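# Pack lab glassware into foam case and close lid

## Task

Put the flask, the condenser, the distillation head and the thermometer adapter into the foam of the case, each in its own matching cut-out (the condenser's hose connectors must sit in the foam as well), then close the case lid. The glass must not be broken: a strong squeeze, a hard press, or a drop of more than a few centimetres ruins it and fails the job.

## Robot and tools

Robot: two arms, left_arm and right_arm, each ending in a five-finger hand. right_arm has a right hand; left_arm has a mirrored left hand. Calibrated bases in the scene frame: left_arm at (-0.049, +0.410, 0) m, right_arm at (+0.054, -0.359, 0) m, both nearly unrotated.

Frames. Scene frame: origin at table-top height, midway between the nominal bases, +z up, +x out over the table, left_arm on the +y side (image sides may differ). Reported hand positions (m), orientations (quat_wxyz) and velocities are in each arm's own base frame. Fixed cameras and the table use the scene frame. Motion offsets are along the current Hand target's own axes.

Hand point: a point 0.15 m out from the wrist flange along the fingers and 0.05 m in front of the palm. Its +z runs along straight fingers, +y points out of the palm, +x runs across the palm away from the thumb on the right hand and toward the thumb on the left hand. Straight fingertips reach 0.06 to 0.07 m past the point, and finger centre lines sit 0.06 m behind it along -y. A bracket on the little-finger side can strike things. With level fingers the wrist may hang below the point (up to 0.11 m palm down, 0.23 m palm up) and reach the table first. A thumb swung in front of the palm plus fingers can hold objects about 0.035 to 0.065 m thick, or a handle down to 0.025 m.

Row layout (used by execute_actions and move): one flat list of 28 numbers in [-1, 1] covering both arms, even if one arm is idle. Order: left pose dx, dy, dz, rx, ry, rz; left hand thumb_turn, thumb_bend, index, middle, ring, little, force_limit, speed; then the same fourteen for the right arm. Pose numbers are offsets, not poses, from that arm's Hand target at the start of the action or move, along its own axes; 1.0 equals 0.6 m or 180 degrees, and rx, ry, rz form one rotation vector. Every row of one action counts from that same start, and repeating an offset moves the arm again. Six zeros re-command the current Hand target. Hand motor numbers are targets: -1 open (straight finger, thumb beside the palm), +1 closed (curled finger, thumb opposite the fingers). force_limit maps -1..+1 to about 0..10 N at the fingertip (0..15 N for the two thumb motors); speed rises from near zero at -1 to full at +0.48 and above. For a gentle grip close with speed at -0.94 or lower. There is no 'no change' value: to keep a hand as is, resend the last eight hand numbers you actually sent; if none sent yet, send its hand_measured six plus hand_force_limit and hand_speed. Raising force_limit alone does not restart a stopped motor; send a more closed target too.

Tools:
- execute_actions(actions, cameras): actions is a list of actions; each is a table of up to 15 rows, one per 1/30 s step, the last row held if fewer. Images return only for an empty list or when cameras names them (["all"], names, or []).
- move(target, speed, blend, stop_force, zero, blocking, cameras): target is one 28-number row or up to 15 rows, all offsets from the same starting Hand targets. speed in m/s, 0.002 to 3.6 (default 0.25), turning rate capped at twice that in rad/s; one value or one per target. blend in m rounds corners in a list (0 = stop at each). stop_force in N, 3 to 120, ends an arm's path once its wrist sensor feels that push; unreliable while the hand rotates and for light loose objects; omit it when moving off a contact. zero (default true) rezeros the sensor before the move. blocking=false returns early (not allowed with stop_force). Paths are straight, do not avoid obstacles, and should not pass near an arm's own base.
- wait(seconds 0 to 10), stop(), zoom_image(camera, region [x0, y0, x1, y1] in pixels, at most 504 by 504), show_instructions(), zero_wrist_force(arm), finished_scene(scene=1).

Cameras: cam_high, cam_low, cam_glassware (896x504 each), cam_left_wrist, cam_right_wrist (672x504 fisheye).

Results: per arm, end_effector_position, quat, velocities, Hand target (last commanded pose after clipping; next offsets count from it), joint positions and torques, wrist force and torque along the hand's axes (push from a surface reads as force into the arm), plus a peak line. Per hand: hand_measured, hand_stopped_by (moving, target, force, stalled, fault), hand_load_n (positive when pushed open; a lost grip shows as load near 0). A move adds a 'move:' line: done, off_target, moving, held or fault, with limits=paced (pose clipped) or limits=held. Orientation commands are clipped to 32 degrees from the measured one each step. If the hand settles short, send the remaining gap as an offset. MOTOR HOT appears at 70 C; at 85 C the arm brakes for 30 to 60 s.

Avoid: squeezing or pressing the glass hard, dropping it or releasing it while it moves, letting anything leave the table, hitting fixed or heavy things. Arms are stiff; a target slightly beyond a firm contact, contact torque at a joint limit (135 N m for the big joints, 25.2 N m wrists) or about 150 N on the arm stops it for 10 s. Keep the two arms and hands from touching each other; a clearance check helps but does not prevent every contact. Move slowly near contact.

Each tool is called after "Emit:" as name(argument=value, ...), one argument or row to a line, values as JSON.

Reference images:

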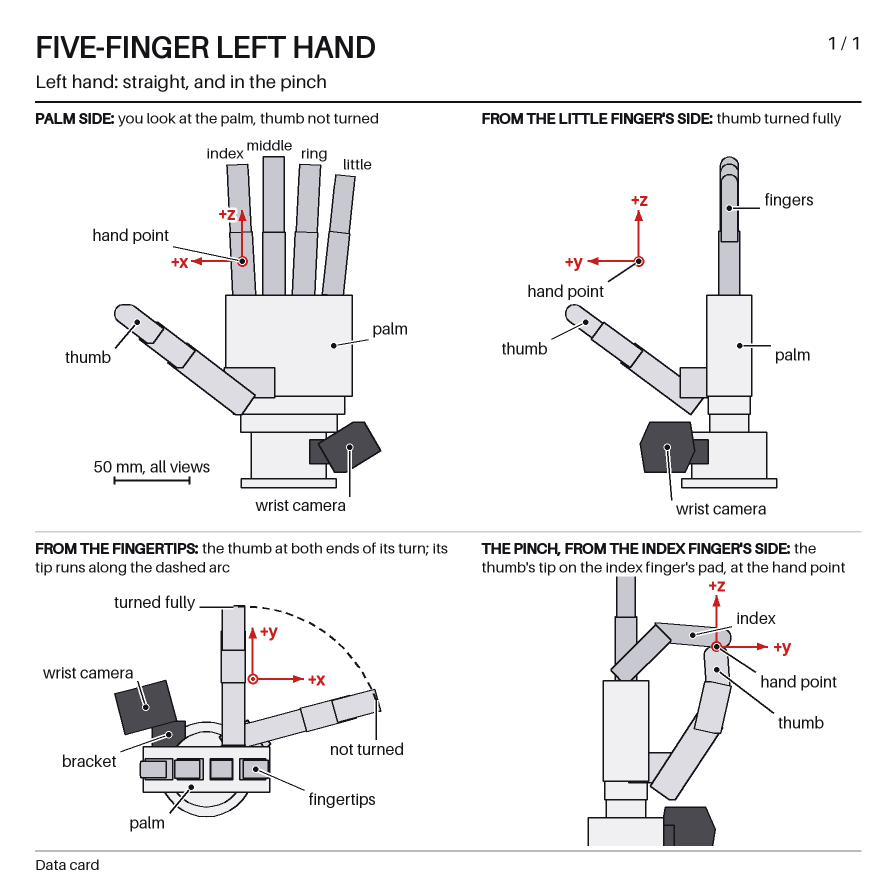

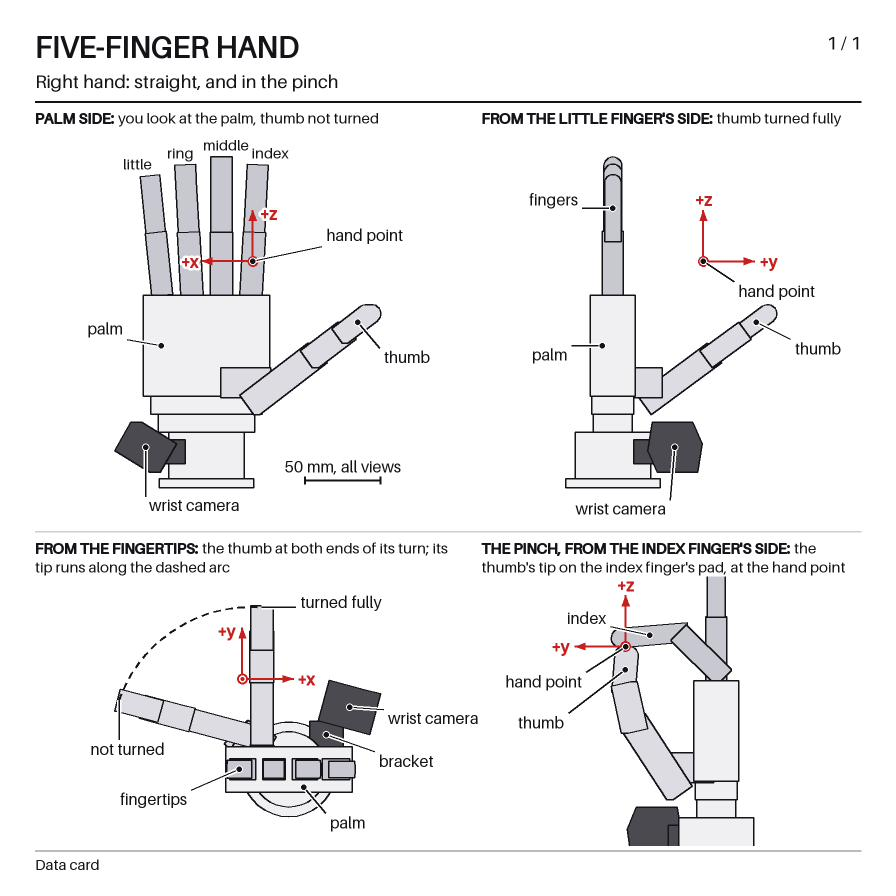

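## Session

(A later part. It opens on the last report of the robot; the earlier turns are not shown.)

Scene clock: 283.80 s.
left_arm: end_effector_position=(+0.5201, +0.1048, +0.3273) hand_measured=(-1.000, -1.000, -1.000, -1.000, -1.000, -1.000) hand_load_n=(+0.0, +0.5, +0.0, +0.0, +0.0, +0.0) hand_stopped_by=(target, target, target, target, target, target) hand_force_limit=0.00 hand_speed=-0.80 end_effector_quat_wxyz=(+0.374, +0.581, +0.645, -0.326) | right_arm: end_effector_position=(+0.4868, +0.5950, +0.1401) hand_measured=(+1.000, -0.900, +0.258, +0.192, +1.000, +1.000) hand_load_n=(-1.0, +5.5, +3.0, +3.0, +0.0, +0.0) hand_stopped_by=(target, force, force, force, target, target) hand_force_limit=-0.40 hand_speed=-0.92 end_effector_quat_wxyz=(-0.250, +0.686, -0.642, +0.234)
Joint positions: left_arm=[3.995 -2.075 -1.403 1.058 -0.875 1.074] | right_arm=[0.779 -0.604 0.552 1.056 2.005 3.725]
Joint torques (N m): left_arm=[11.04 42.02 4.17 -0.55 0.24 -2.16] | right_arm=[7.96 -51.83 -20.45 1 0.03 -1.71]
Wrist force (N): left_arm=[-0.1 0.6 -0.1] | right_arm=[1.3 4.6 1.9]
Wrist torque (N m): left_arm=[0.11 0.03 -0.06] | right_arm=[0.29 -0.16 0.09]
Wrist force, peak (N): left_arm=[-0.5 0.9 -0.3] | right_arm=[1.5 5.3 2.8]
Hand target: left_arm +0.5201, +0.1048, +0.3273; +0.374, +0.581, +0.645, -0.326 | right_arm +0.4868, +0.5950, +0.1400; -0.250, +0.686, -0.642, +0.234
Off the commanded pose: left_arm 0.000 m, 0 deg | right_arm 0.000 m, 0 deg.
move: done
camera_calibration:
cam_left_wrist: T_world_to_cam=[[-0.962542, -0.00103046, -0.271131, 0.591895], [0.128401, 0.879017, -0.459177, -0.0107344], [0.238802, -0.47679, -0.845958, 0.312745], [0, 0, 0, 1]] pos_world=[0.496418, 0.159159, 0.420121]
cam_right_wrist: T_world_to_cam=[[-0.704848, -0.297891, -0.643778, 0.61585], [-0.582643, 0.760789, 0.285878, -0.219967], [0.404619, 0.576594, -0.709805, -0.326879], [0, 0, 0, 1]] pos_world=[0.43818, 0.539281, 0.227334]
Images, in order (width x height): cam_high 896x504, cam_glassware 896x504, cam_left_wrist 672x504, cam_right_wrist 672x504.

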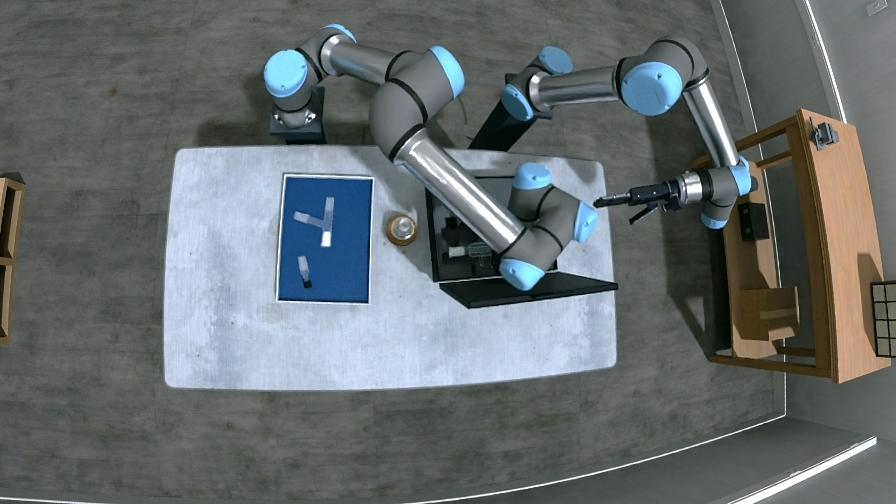

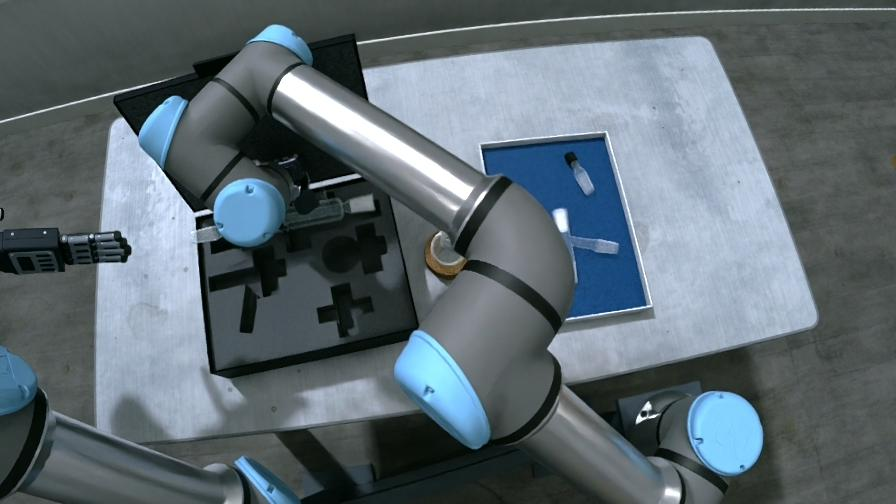

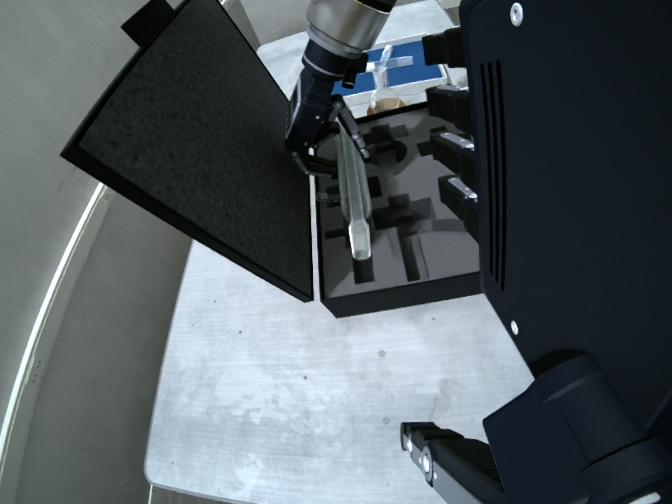

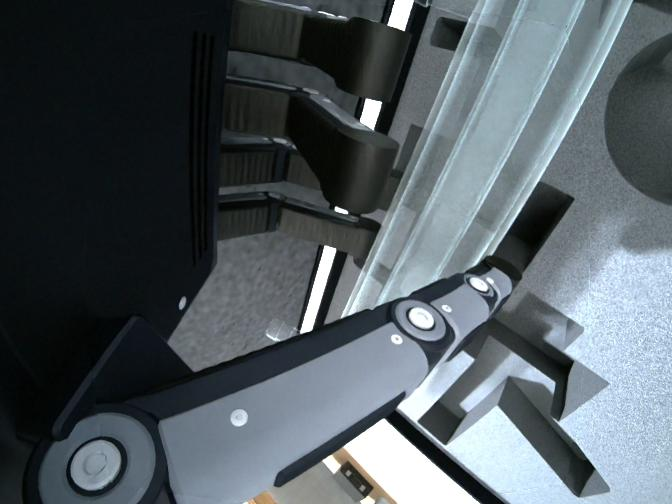

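Emit:
zoom_image(
  camera="cam_right_wrist",
  region=[420, 0, 672, 190],
)

Emit:
zoom_image(
  camera="cam_right_wrist",
  region=[320, 150, 572, 340],
)

Emit:
zoom_image(
  camera="cam_high",
  region=[420, 170, 620, 310],
)

Emit:
zoom_image(
  camera="cam_left_wrist",
  region=[280, 100, 420, 300],
)

Scaled by 2.000 from the camera's 672x504 image, which has a finer 960x720 frame.

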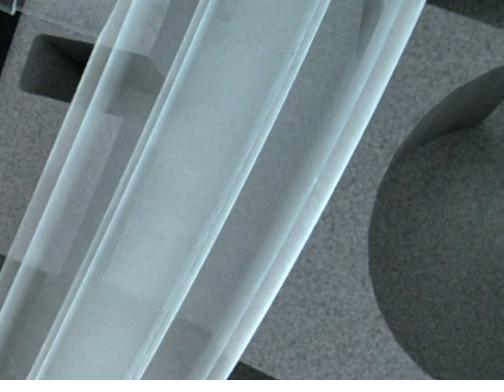

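Scaled by 2.000 from the camera's 672x504 image, which has a finer 960x720 frame.

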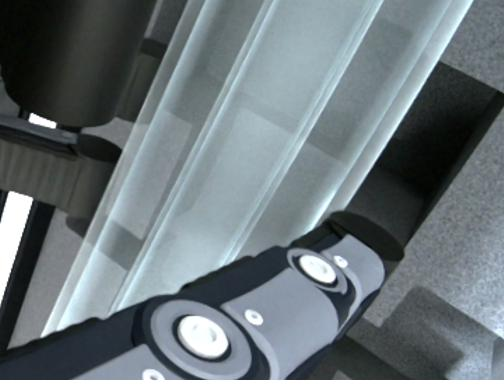

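Scaled by 2.520 from the camera's 896x504 image, which has a finer 1280x720 frame.

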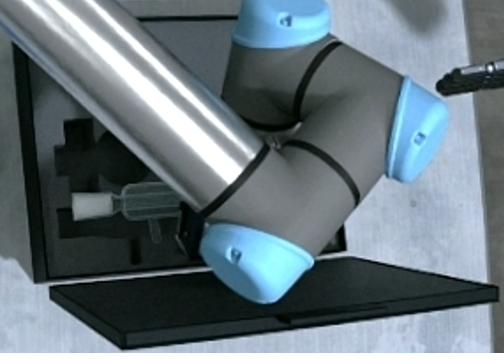

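Scaled by 2.520 from the camera's 672x504 image, which has a finer 960x720 frame.

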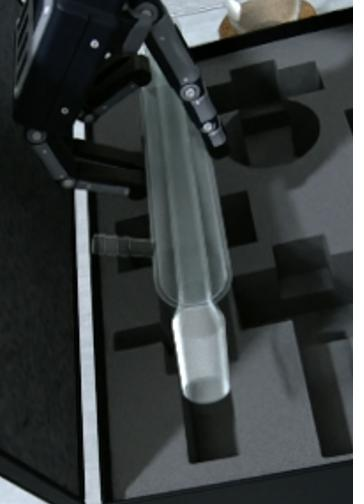

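Emit:
move(
  target=[0, 0, 0, 0, 0, 0, -1, -1, -1, -1, -1, -1, 0, -0.8, -0.0013, 0.0207, 0.0453, -0.0015, 0.0134, -0.0185, 1, -0.4, 0.45, 0.2, 1, 1, -0.4, -0.92],
  speed=0.04,
  stop_force=6,
  cameras=["cam_high", "cam_glassware", "cam_left_wrist", "cam_right_wrist"],
)

Emit:
zoom_image(
  camera="cam_left_wrist",
  region=[280, 100, 420, 300],
)

Emit:
zoom_image(
  camera="cam_glassware",
  region=[180, 170, 400, 290],
)

Emit:
zoom_image(
  camera="cam_right_wrist",
  region=[300, 0, 672, 372],
)

Scene clock: 316.67 s.
left_arm: end_effector_position=(+0.5201, +0.1048, +0.3273) hand_measured=(-1.000, -1.000, -1.000, -1.000, -1.000, -1.000) hand_load_n=(+0.0, +0.0, +0.0, +0.0, +0.0, +0.0) hand_stopped_by=(target, target, target, target, target, target) hand_force_limit=0.00 hand_speed=-0.80 end_effector_quat_wxyz=(+0.374, +0.581, +0.645, -0.326) | right_arm: end_effector_position=(+0.4947, +0.5963, +0.1112) hand_measured=(+1.000, -0.900, +0.258, +0.192, +1.000, +1.000) hand_load_n=(-1.0, +5.5, +3.0, +3.0, +0.0, +0.0) hand_stopped_by=(target, force, force, force, target, target) hand_force_limit=-0.40 hand_speed=-0.92 end_effector_quat_wxyz=(-0.228, +0.700, -0.627, +0.254)
Joint positions: left_arm=[3.995 -2.075 -1.403 1.058 -0.875 1.074] | right_arm=[0.786 -0.516 0.46 1.094 2.042 3.687]
Joint torques (N m): left_arm=[10.9 41.1 2.98 -0.58 0.14 -2.21] | right_arm=[-3.03 -62.78 -11.88 0.06 -0.31 1.25]
Wrist force (N): left_arm=[-0.2 0.6 -0.1] | right_arm=[1.2 4.1 1.4]
Wrist torque (N m): left_arm=[0.09 0.06 -0.06] | right_arm=[0.24 -0.17 0.16]
Wrist force, peak (N): left_arm=[-0.2 0.9 -0.4] | right_arm=[2.0 4.8 1.9]
Hand target: left_arm +0.5201, +0.1048, +0.3273; +0.374, +0.581, +0.645, -0.326 | right_arm +0.4947, +0.5963, +0.1112; -0.228, +0.700, -0.627, +0.254
Off the commanded pose: left_arm 0.000 m, 0 deg | right_arm 0.000 m, 0 deg.
move: done
camera_calibration:
cam_left_wrist: T_world_to_cam=[[-0.962542, -0.00103046, -0.271131, 0.591895], [0.128401, 0.879017, -0.459177, -0.0107344], [0.238802, -0.47679, -0.845958, 0.312745], [0, 0, 0, 1]] pos_world=[0.496418, 0.159159, 0.420121]
cam_right_wrist: T_world_to_cam=[[-0.699203, -0.354335, -0.620936, 0.631507], [-0.596013, 0.768559, 0.232563, -0.200322], [0.39482, 0.532695, -0.748567, -0.316029], [0, 0, 0, 1]] pos_world=[0.446932, 0.546072, 0.202144]
Images, in order (width x height): cam_high 896x504, cam_glassware 896x504, cam_left_wrist 672x504, cam_right_wrist 672x504.

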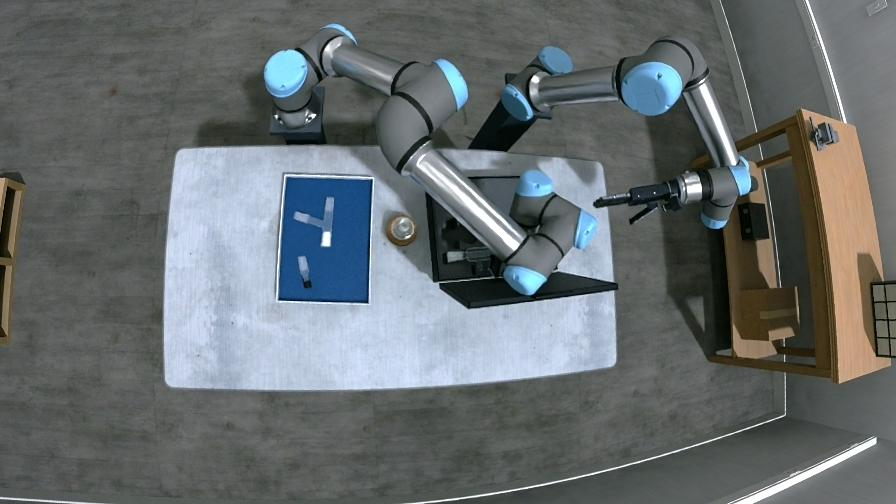

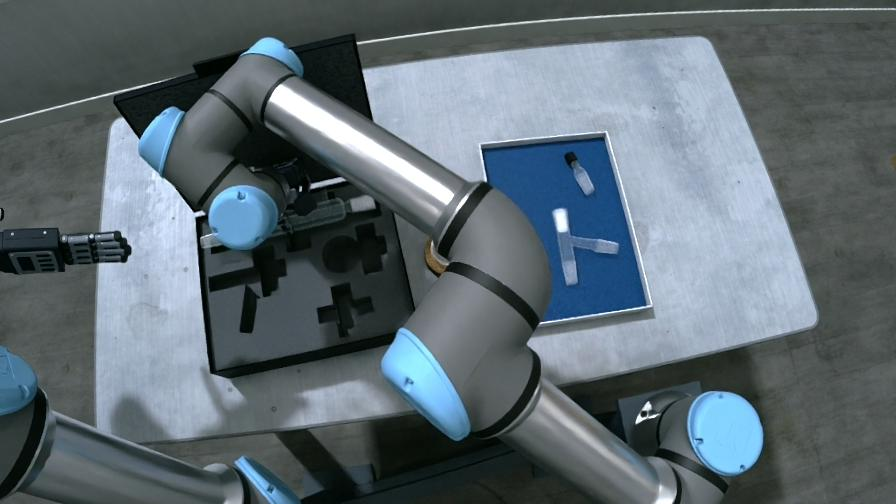

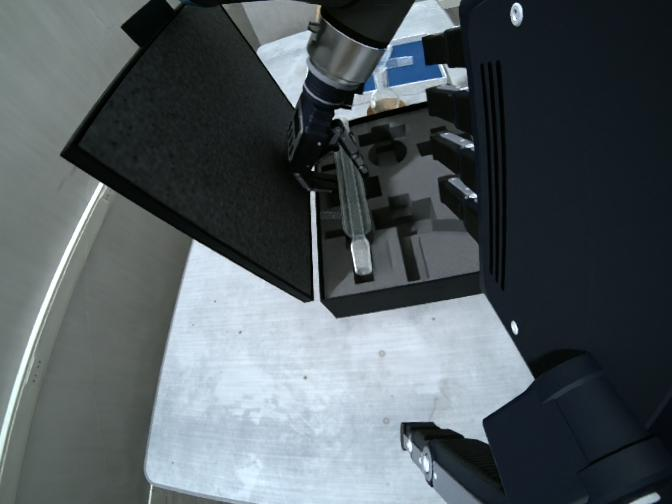

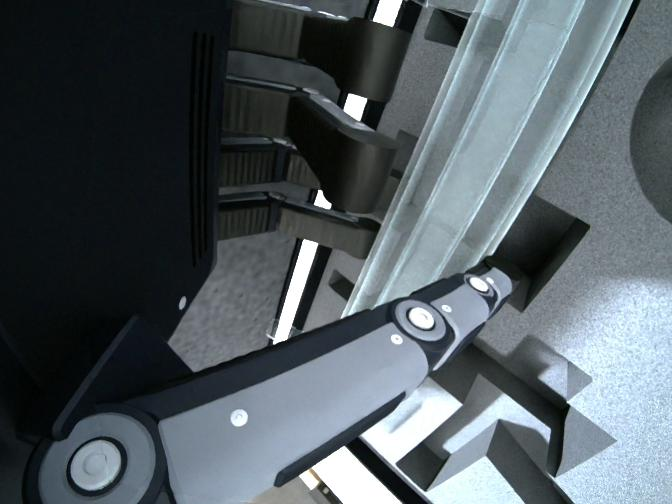

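Scaled by 2.520 from the camera's 672x504 image, which has a finer 960x720 frame.

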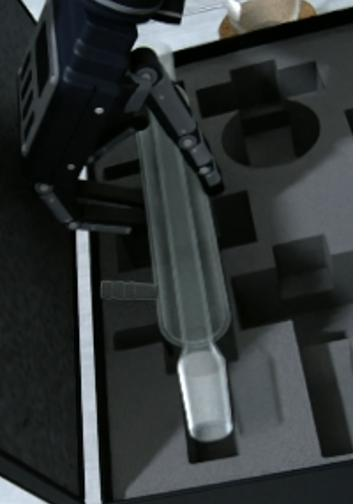

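Scaled by 2.291 from the camera's 896x504 image, which has a finer 1280x720 frame.

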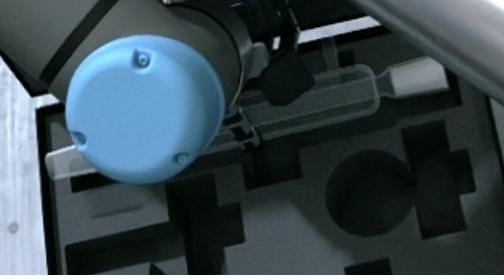

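Scaled by 1.355 from the camera's 672x504 image, which has a finer 960x720 frame.

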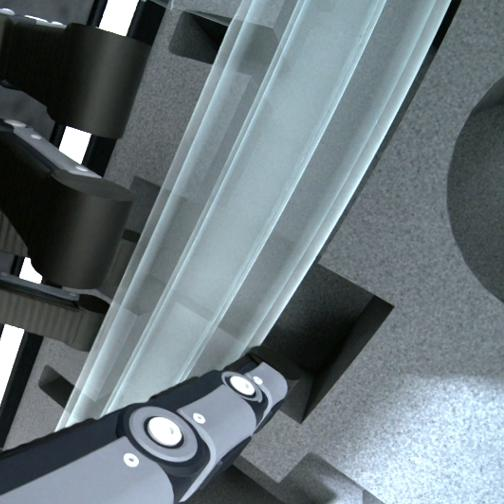

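Emit:
move(
  target=[0, 0, 0, 0, 0, 0, -1, -1, -1, -1, -1, -1, 0, -0.8, -0.0009, 0.0127, 0.0148, 0, 0, 0, 1, -0.4, 0.45, 0.2, 1, 1, -0.4, -0.92],
  speed=0.02,
  stop_force=5,
  cameras=["cam_high", "cam_glassware", "cam_left_wrist", "cam_right_wrist"],
)

Emit:
zoom_image(
  camera="cam_left_wrist",
  region=[280, 100, 420, 300],
)

Emit:
zoom_image(
  camera="cam_glassware",
  region=[180, 170, 400, 290],
)

Emit:
zoom_image(
  camera="cam_high",
  region=[420, 210, 520, 300],
)

Scene clock: 346.03 s.
left_arm: end_effector_position=(+0.5201, +0.1048, +0.3273) hand_measured=(-1.000, -1.000, -1.000, -1.000, -1.000, -1.000) hand_load_n=(+0.0, +0.0, +0.0, +0.0, +0.0, +0.0) hand_stopped_by=(target, target, target, target, target, target) hand_force_limit=0.00 hand_speed=-0.80 end_effector_quat_wxyz=(+0.374, +0.581, +0.645, -0.326) | right_arm: end_effector_position=(+0.4945, +0.5960, +0.0995) hand_measured=(+1.000, -0.900, +0.258, +0.192, +1.000, +1.000) hand_load_n=(-1.0, +6.0, +3.0, +3.0, +0.0, +0.0) hand_stopped_by=(target, force, force, force, target, target) hand_force_limit=-0.40 hand_speed=-0.92 end_effector_quat_wxyz=(-0.228, +0.700, -0.627, +0.254)
Joint positions: left_arm=[3.995 -2.075 -1.403 1.058 -0.875 1.074] | right_arm=[0.786 -0.52 0.498 1.06 2.042 3.686]
Joint torques (N m): left_arm=[11.15 41.25 3.32 -0.82 0.37 -2.39] | right_arm=[-4.75 -54.54 -27.9 2.6 -0.1 -1.54]
Wrist force (N): left_arm=[-0.2 0.5 -0.5] | right_arm=[1.1 4.3 1.8]
Wrist torque (N m): left_arm=[0.11 0.03 -0.06] | right_arm=[0.26 -0.17 0.18]
Wrist force, peak (N): left_arm=[-0.2 0.9 -0.1] | right_arm=[1.4 4.8 1.8]
Hand target: left_arm +0.5201, +0.1048, +0.3273; +0.374, +0.581, +0.645, -0.326 | right_arm +0.4945, +0.5960, +0.0995; -0.228, +0.700, -0.627, +0.254
Off the commanded pose: left_arm 0.000 m, 0 deg | right_arm 0.000 m, 0 deg.
move: done
camera_calibration:
cam_left_wrist: T_world_to_cam=[[-0.962542, -0.00103046, -0.271131, 0.591895], [0.128401, 0.879017, -0.459177, -0.0107344], [0.238802, -0.47679, -0.845958, 0.312745], [0, 0, 0, 1]] pos_world=[0.496418, 0.159159, 0.420121]
cam_right_wrist: T_world_to_cam=[[-0.699176, -0.354298, -0.620988, 0.624044], [-0.59599, 0.76859, 0.232519, -0.19745], [0.394904, 0.532674, -0.748538, -0.32462], [0, 0, 0, 1]] pos_world=[0.446832, 0.545772, 0.190444]
Images, in order (width x height): cam_high 896x504, cam_glassware 896x504, cam_left_wrist 672x504, cam_right_wrist 672x504.

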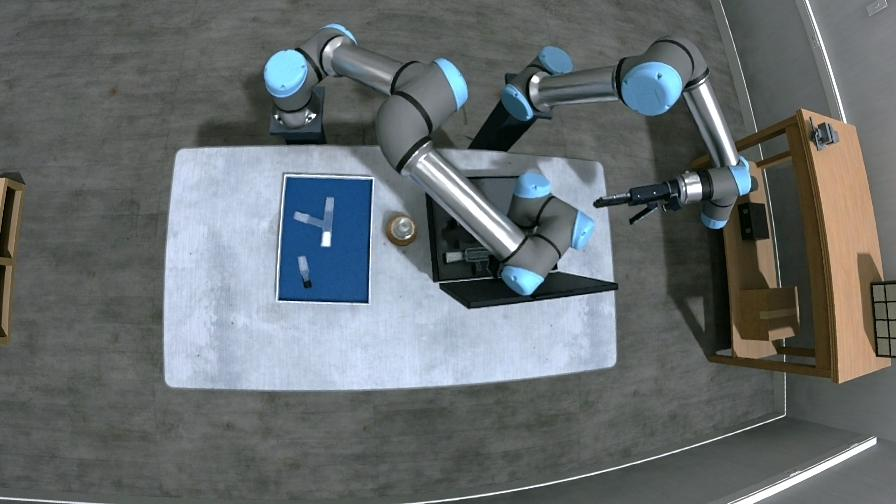

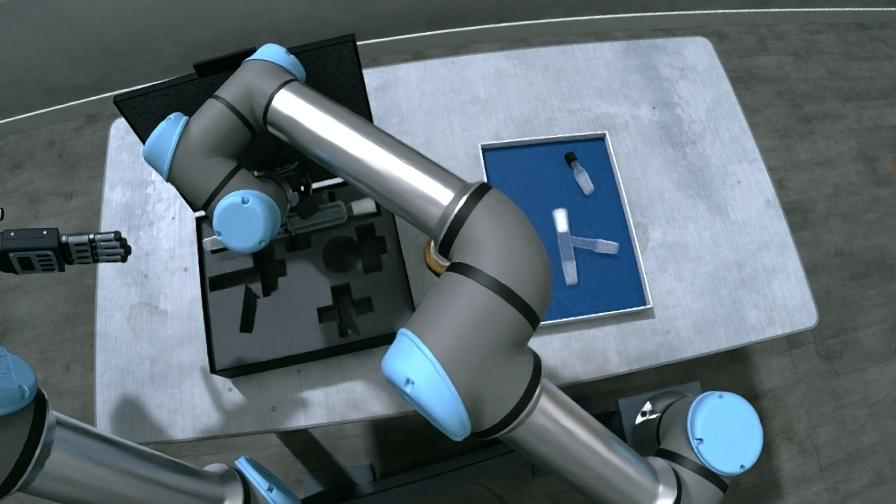

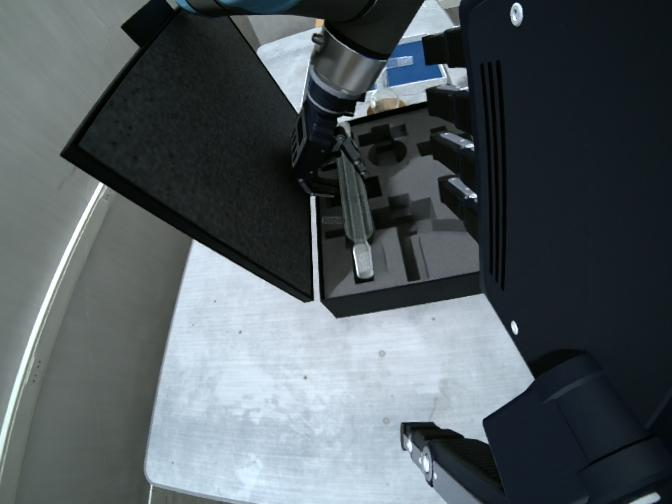

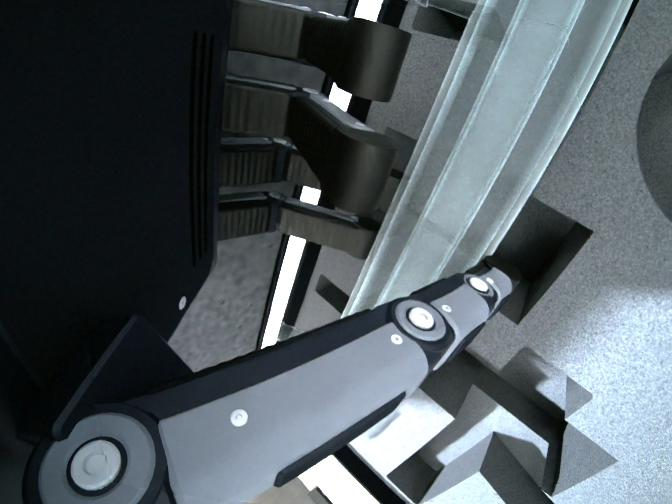

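Scaled by 2.520 from the camera's 672x504 image, which has a finer 960x720 frame.

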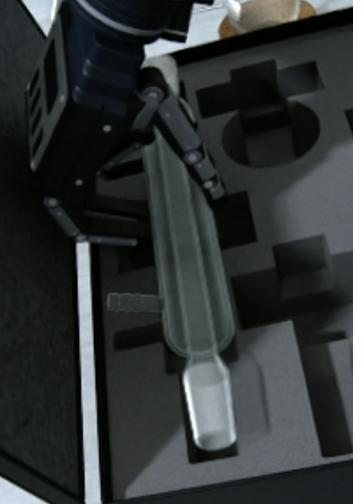

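Scaled by 2.291 from the camera's 896x504 image, which has a finer 1280x720 frame.

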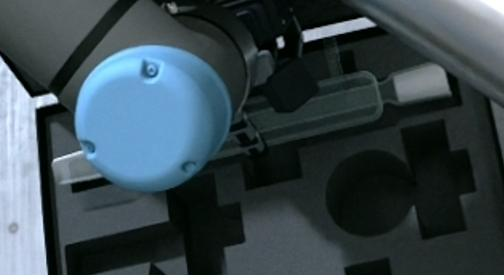

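Scaled by 5.040 from the camera's 896x504 image, which has a finer 1280x720 frame.

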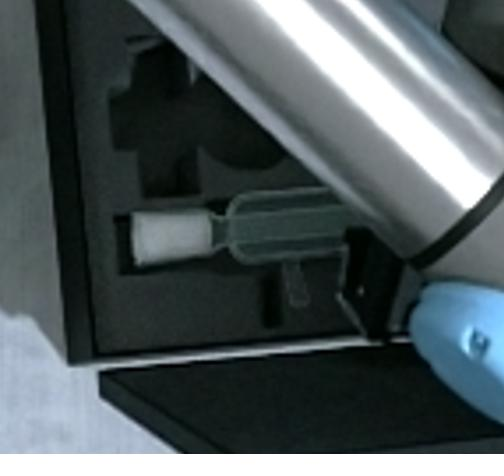

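Emit:
zoom_image(
  camera="cam_glassware",
  region=[320, 175, 410, 235],
)

Emit:
zoom_image(
  camera="cam_glassware",
  region=[190, 210, 280, 270],
)

Emit:
zoom_image(
  camera="cam_left_wrist",
  region=[310, 200, 390, 300],
)

Scaled by 5.600 from the camera's 896x504 image, which has a finer 1280x720 frame.

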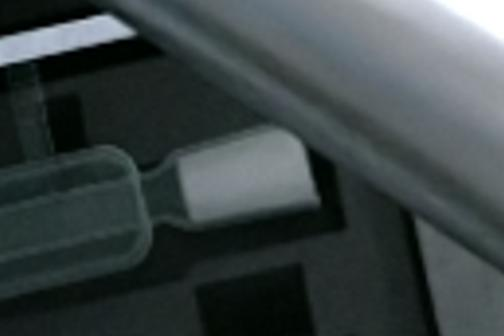

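Scaled by 5.600 from the camera's 896x504 image, which has a finer 1280x720 frame.

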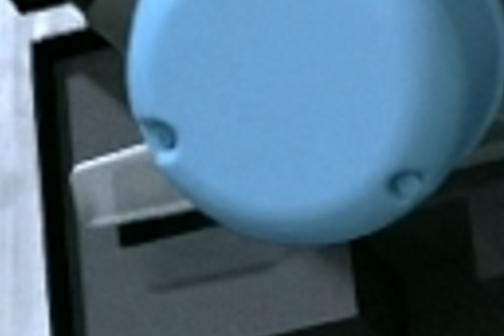

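Scaled by 5.040 from the camera's 672x504 image, which has a finer 960x720 frame.

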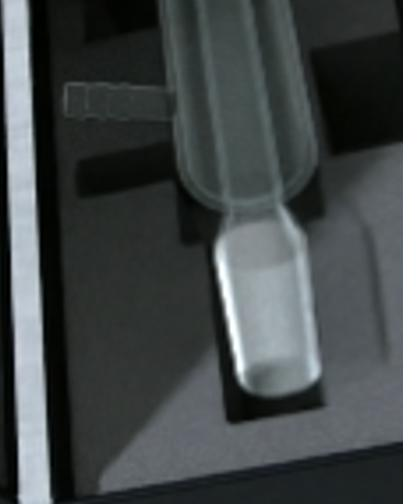

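Emit:
move(
  target=[0, 0, 0, 0, 0, 0, -1, -1, -1, -1, -1, -1, 0, -0.8, 0.0013, 0.0113, 0.0211, 0, 0, 0, 1, -0.4, 0.45, 0.2, 1, 1, -0.4, -0.92],
  speed=0.015,
  stop_force=4,
  cameras=["cam_high", "cam_glassware", "cam_left_wrist", "cam_right_wrist"],
)

Emit:
zoom_image(
  camera="cam_left_wrist",
  region=[290, 140, 390, 300],
)

Emit:
zoom_image(
  camera="cam_high",
  region=[430, 225, 520, 295],
)

Emit:
zoom_image(
  camera="cam_glassware",
  region=[190, 180, 410, 270],
)

Scene clock: 374.87 s.
left_arm: end_effector_position=(+0.5201, +0.1048, +0.3273) hand_measured=(-1.000, -1.000, -1.000, -1.000, -1.000, -1.000) hand_load_n=(+0.0, +0.0, +0.0, -0.5, +0.0, +0.0) hand_stopped_by=(target, target, target, target, target, target) hand_force_limit=0.00 hand_speed=-0.80 end_effector_quat_wxyz=(+0.374, +0.581, +0.645, -0.326) | right_arm: end_effector_position=(+0.4976, +0.5945, +0.0855) hand_measured=(+1.000, -0.900, +0.258, +0.192, +1.000, +1.000) hand_load_n=(-1.0, +6.0, +3.5, +3.0, +0.0, +0.0) hand_stopped_by=(target, force, force, force, target, target) hand_force_limit=-0.40 hand_speed=-0.92 end_effector_quat_wxyz=(-0.228, +0.700, -0.627, +0.254)
Joint positions: left_arm=[3.995 -2.075 -1.403 1.058 -0.875 1.074] | right_arm=[0.781 -0.519 0.531 1.024 2.039 3.682]
Joint torques (N m): left_arm=[10.61 41.35 2.82 -0.62 0.56 -2.35] | right_arm=[5.38 -63.14 -28.5 2.73 1.71 1.28]
Wrist force (N): left_arm=[-0.3 0.6 -0.3] | right_arm=[0.9 4.3 1.7]
Wrist torque (N m): left_arm=[0.11 0.05 -0.07] | right_arm=[0.26 -0.13 0.22]
Wrist force, peak (N): left_arm=[-0.3 0.9 -0.2] | right_arm=[1.3 4.8 1.9]
Hand target: left_arm +0.5201, +0.1048, +0.3273; +0.374, +0.581, +0.645, -0.326 | right_arm +0.4976, +0.5945, +0.0855; -0.228, +0.700, -0.627, +0.254
Off the commanded pose: left_arm 0.000 m, 0 deg | right_arm 0.000 m, 0 deg.
move: done
camera_calibration:
cam_left_wrist: T_world_to_cam=[[-0.962542, -0.00103046, -0.271131, 0.591895], [0.128401, 0.879017, -0.459177, -0.0107344], [0.238802, -0.47679, -0.845958, 0.312745], [0, 0, 0, 1]] pos_world=[0.496418, 0.159159, 0.420121]
cam_right_wrist: T_world_to_cam=[[-0.699203, -0.354335, -0.620936, 0.616904], [-0.596013, 0.768559, 0.232563, -0.191157], [0.39482, 0.532695, -0.748567, -0.3354], [0, 0, 0, 1]] pos_world=[0.449832, 0.544172, 0.176444]
Images, in order (width x height): cam_high 896x504, cam_glassware 896x504, cam_left_wrist 672x504, cam_right_wrist 672x504.

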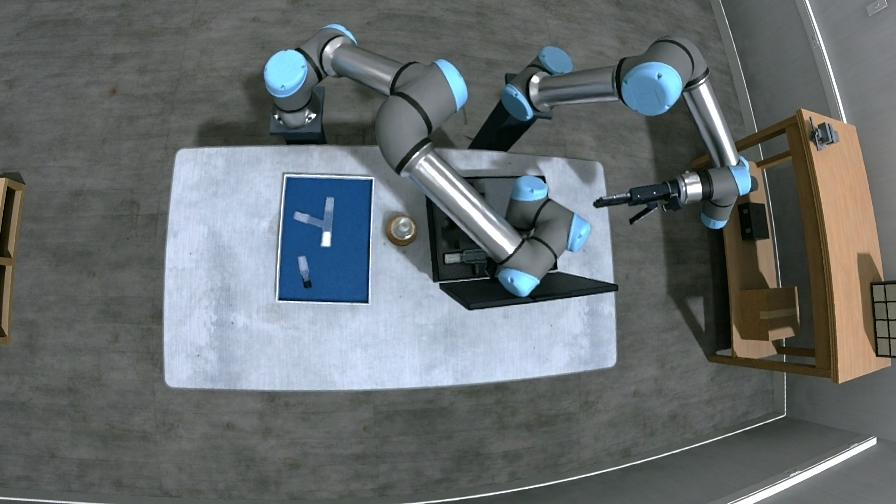

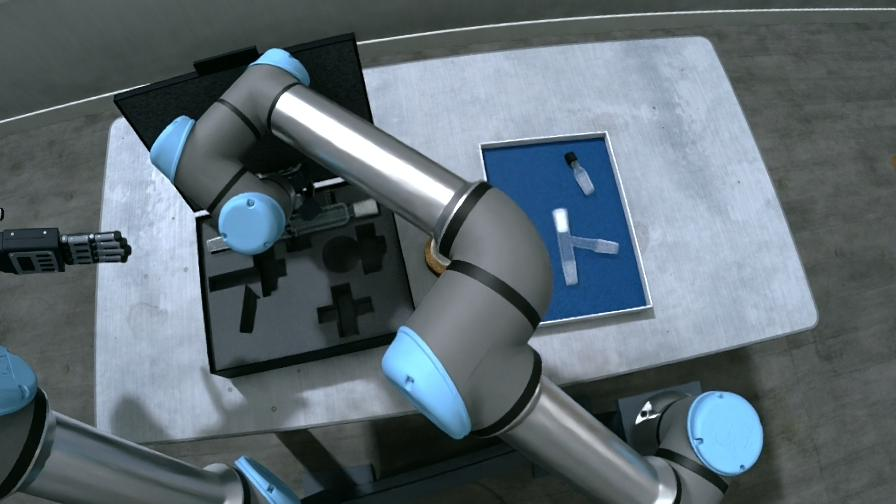

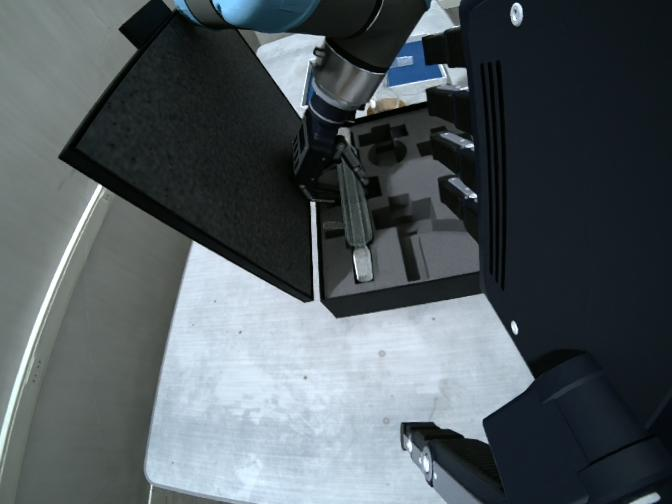

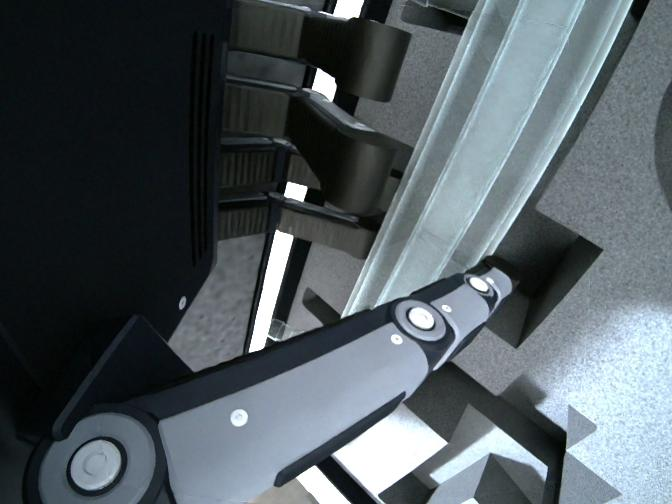

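Scaled by 3.150 from the camera's 672x504 image, which has a finer 960x720 frame.

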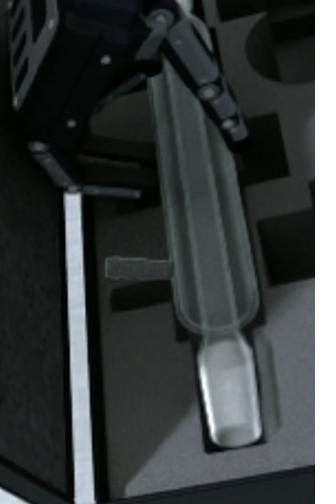

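Scaled by 5.600 from the camera's 896x504 image, which has a finer 1280x720 frame.

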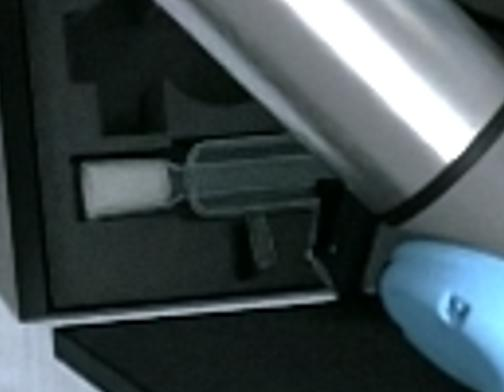

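Scaled by 2.291 from the camera's 896x504 image, which has a finer 1280x720 frame.

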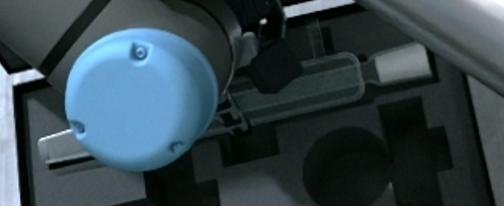

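Emit:
move(
  target=[0, 0, 0, 0, 0, 0, -1, -1, -1, -1, -1, -1, 0, -0.8, -0.0016, 0.0143, 0.0172, 0, 0, 0, 1, -0.4, 0.45, 0.2, 1, 1, -0.4, -0.92],
  speed=0.01,
  stop_force=4,
  cameras=["cam_high", "cam_glassware", "cam_left_wrist", "cam_right_wrist"],
)

Emit:
zoom_image(
  camera="cam_left_wrist",
  region=[290, 140, 390, 300],
)

Emit:
zoom_image(
  camera="cam_high",
  region=[430, 225, 520, 295],
)

Scene clock: 379.10 s.
left_arm: end_effector_position=(+0.5201, +0.1048, +0.3273) hand_measured=(-1.000, -1.000, -1.000, -1.000, -1.000, -1.000) hand_load_n=(+0.0, +0.0, +0.0, +0.0, +0.0, +0.0) hand_stopped_by=(target, target, target, target, target, target) hand_force_limit=0.00 hand_speed=-0.80 end_effector_quat_wxyz=(+0.374, +0.581, +0.645, -0.326) | right_arm: end_effector_position=(+0.4975, +0.5945, +0.0752) hand_measured=(+1.000, -0.900, +0.258, +0.192, +1.000, +1.000) hand_load_n=(-1.0, +6.5, +2.5, +1.5, +0.0, +0.0) hand_stopped_by=(target, force, force, force, target, target) hand_force_limit=-0.40 hand_speed=-0.92 end_effector_quat_wxyz=(-0.228, +0.700, -0.627, +0.254)
Joint positions: left_arm=[3.995 -2.075 -1.403 1.058 -0.875 1.074] | right_arm=[0.781 -0.518 0.555 0.999 2.039 3.682]
Joint torques (N m): left_arm=[11.09 41.37 3.02 -0.57 0.54 -2.44] | right_arm=[5.85 -52.52 -27.94 1.3 1.82 1.19]
Wrist force (N): left_arm=[-0.1 0.6 -0.3] | right_arm=[1.8 4.6 -2.7]
Wrist torque (N m): left_arm=[0.12 0.03 -0.07] | right_arm=[0.39 -0.07 0.24]
Wrist force, peak (N): left_arm=[-0.2 0.9 -0.4] | right_arm=[2.2 3.0 -5.4]
Hand target: left_arm +0.5201, +0.1048, +0.3273; +0.374, +0.581, +0.645, -0.326 | right_arm +0.4976, +0.5945, +0.0752; -0.228, +0.700, -0.627, +0.254 (not the last commanded pose)
Off the commanded pose: left_arm 0.000 m, 0 deg | right_arm 0.003 m, 0 deg.
move: contact (right_arm)
camera_calibration:
cam_left_wrist: T_world_to_cam=[[-0.962542, -0.00103046, -0.271131, 0.591895], [0.128401, 0.879017, -0.459177, -0.0107344], [0.238802, -0.47679, -0.845958, 0.312745], [0, 0, 0, 1]] pos_world=[0.496418, 0.159159, 0.420121]
cam_right_wrist: T_world_to_cam=[[-0.699201, -0.354375, -0.620916, 0.610463], [-0.596002, 0.76859, 0.232488, -0.188748], [0.394842, 0.532623, -0.748607, -0.34315], [0, 0, 0, 1]] pos_world=[0.449832, 0.544172, 0.166044]
Images, in order (width x height): cam_high 896x504, cam_glassware 896x504, cam_left_wrist 672x504, cam_right_wrist 672x504.

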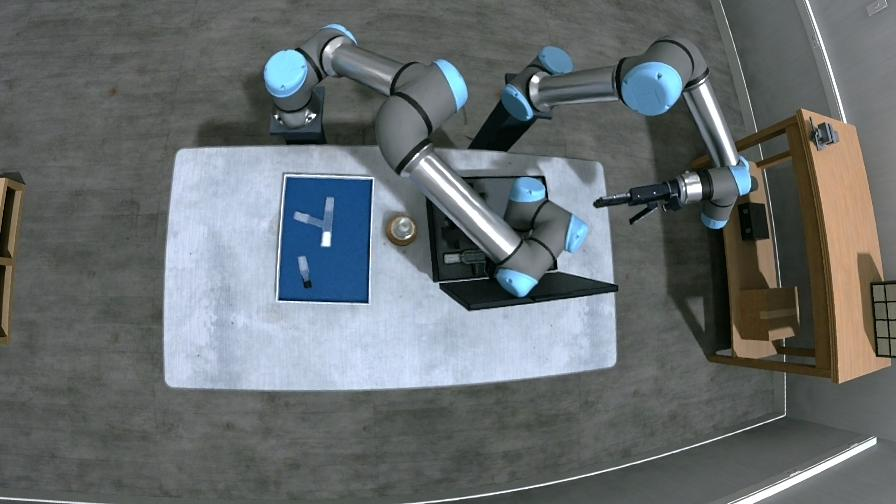

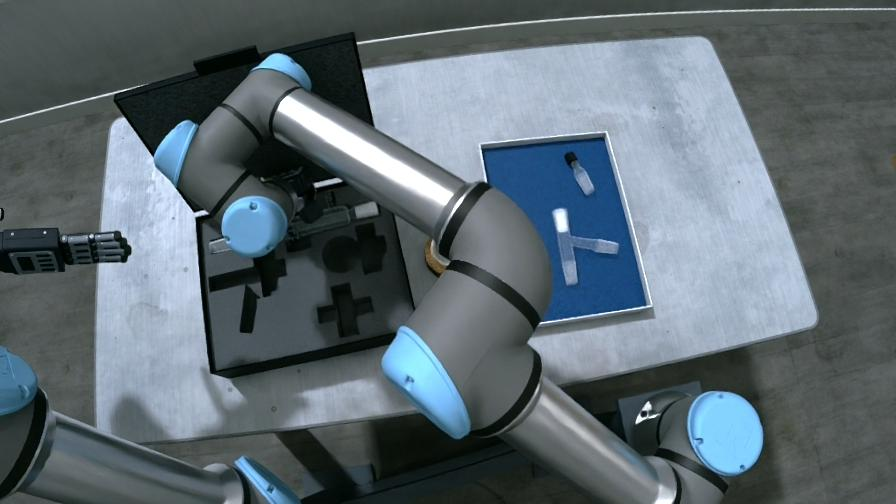

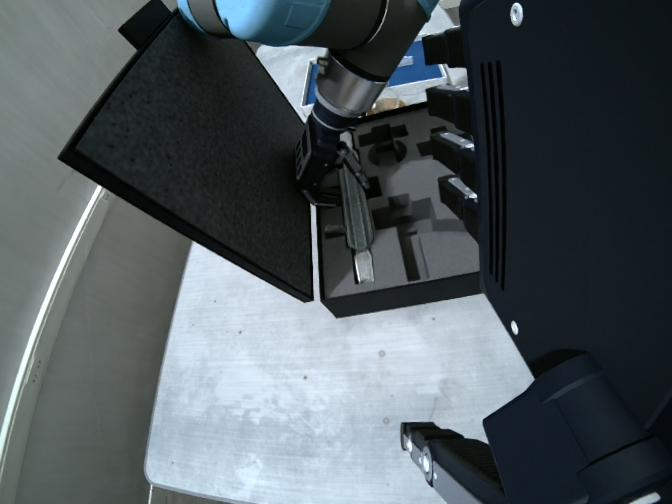

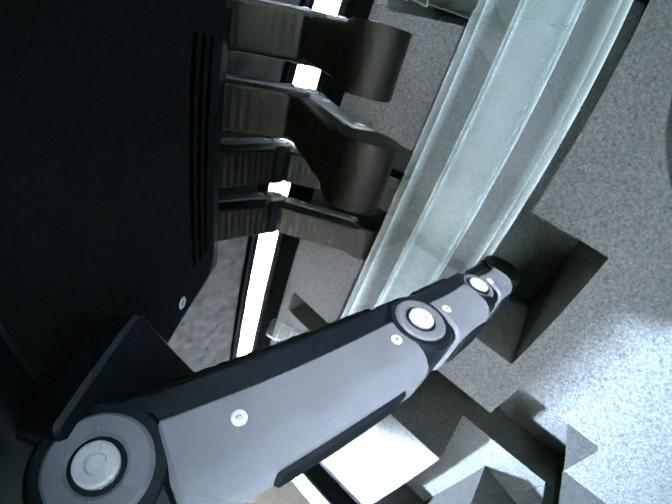

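Scaled by 3.150 from the camera's 672x504 image, which has a finer 960x720 frame.

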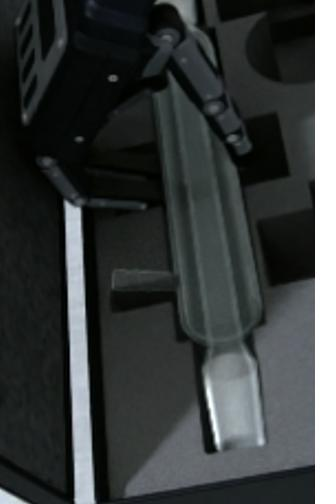

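Scaled by 5.600 from the camera's 896x504 image, which has a finer 1280x720 frame.

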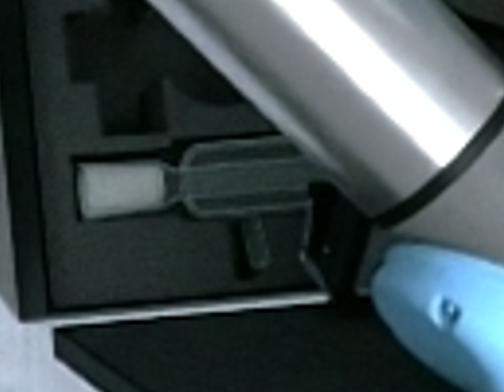

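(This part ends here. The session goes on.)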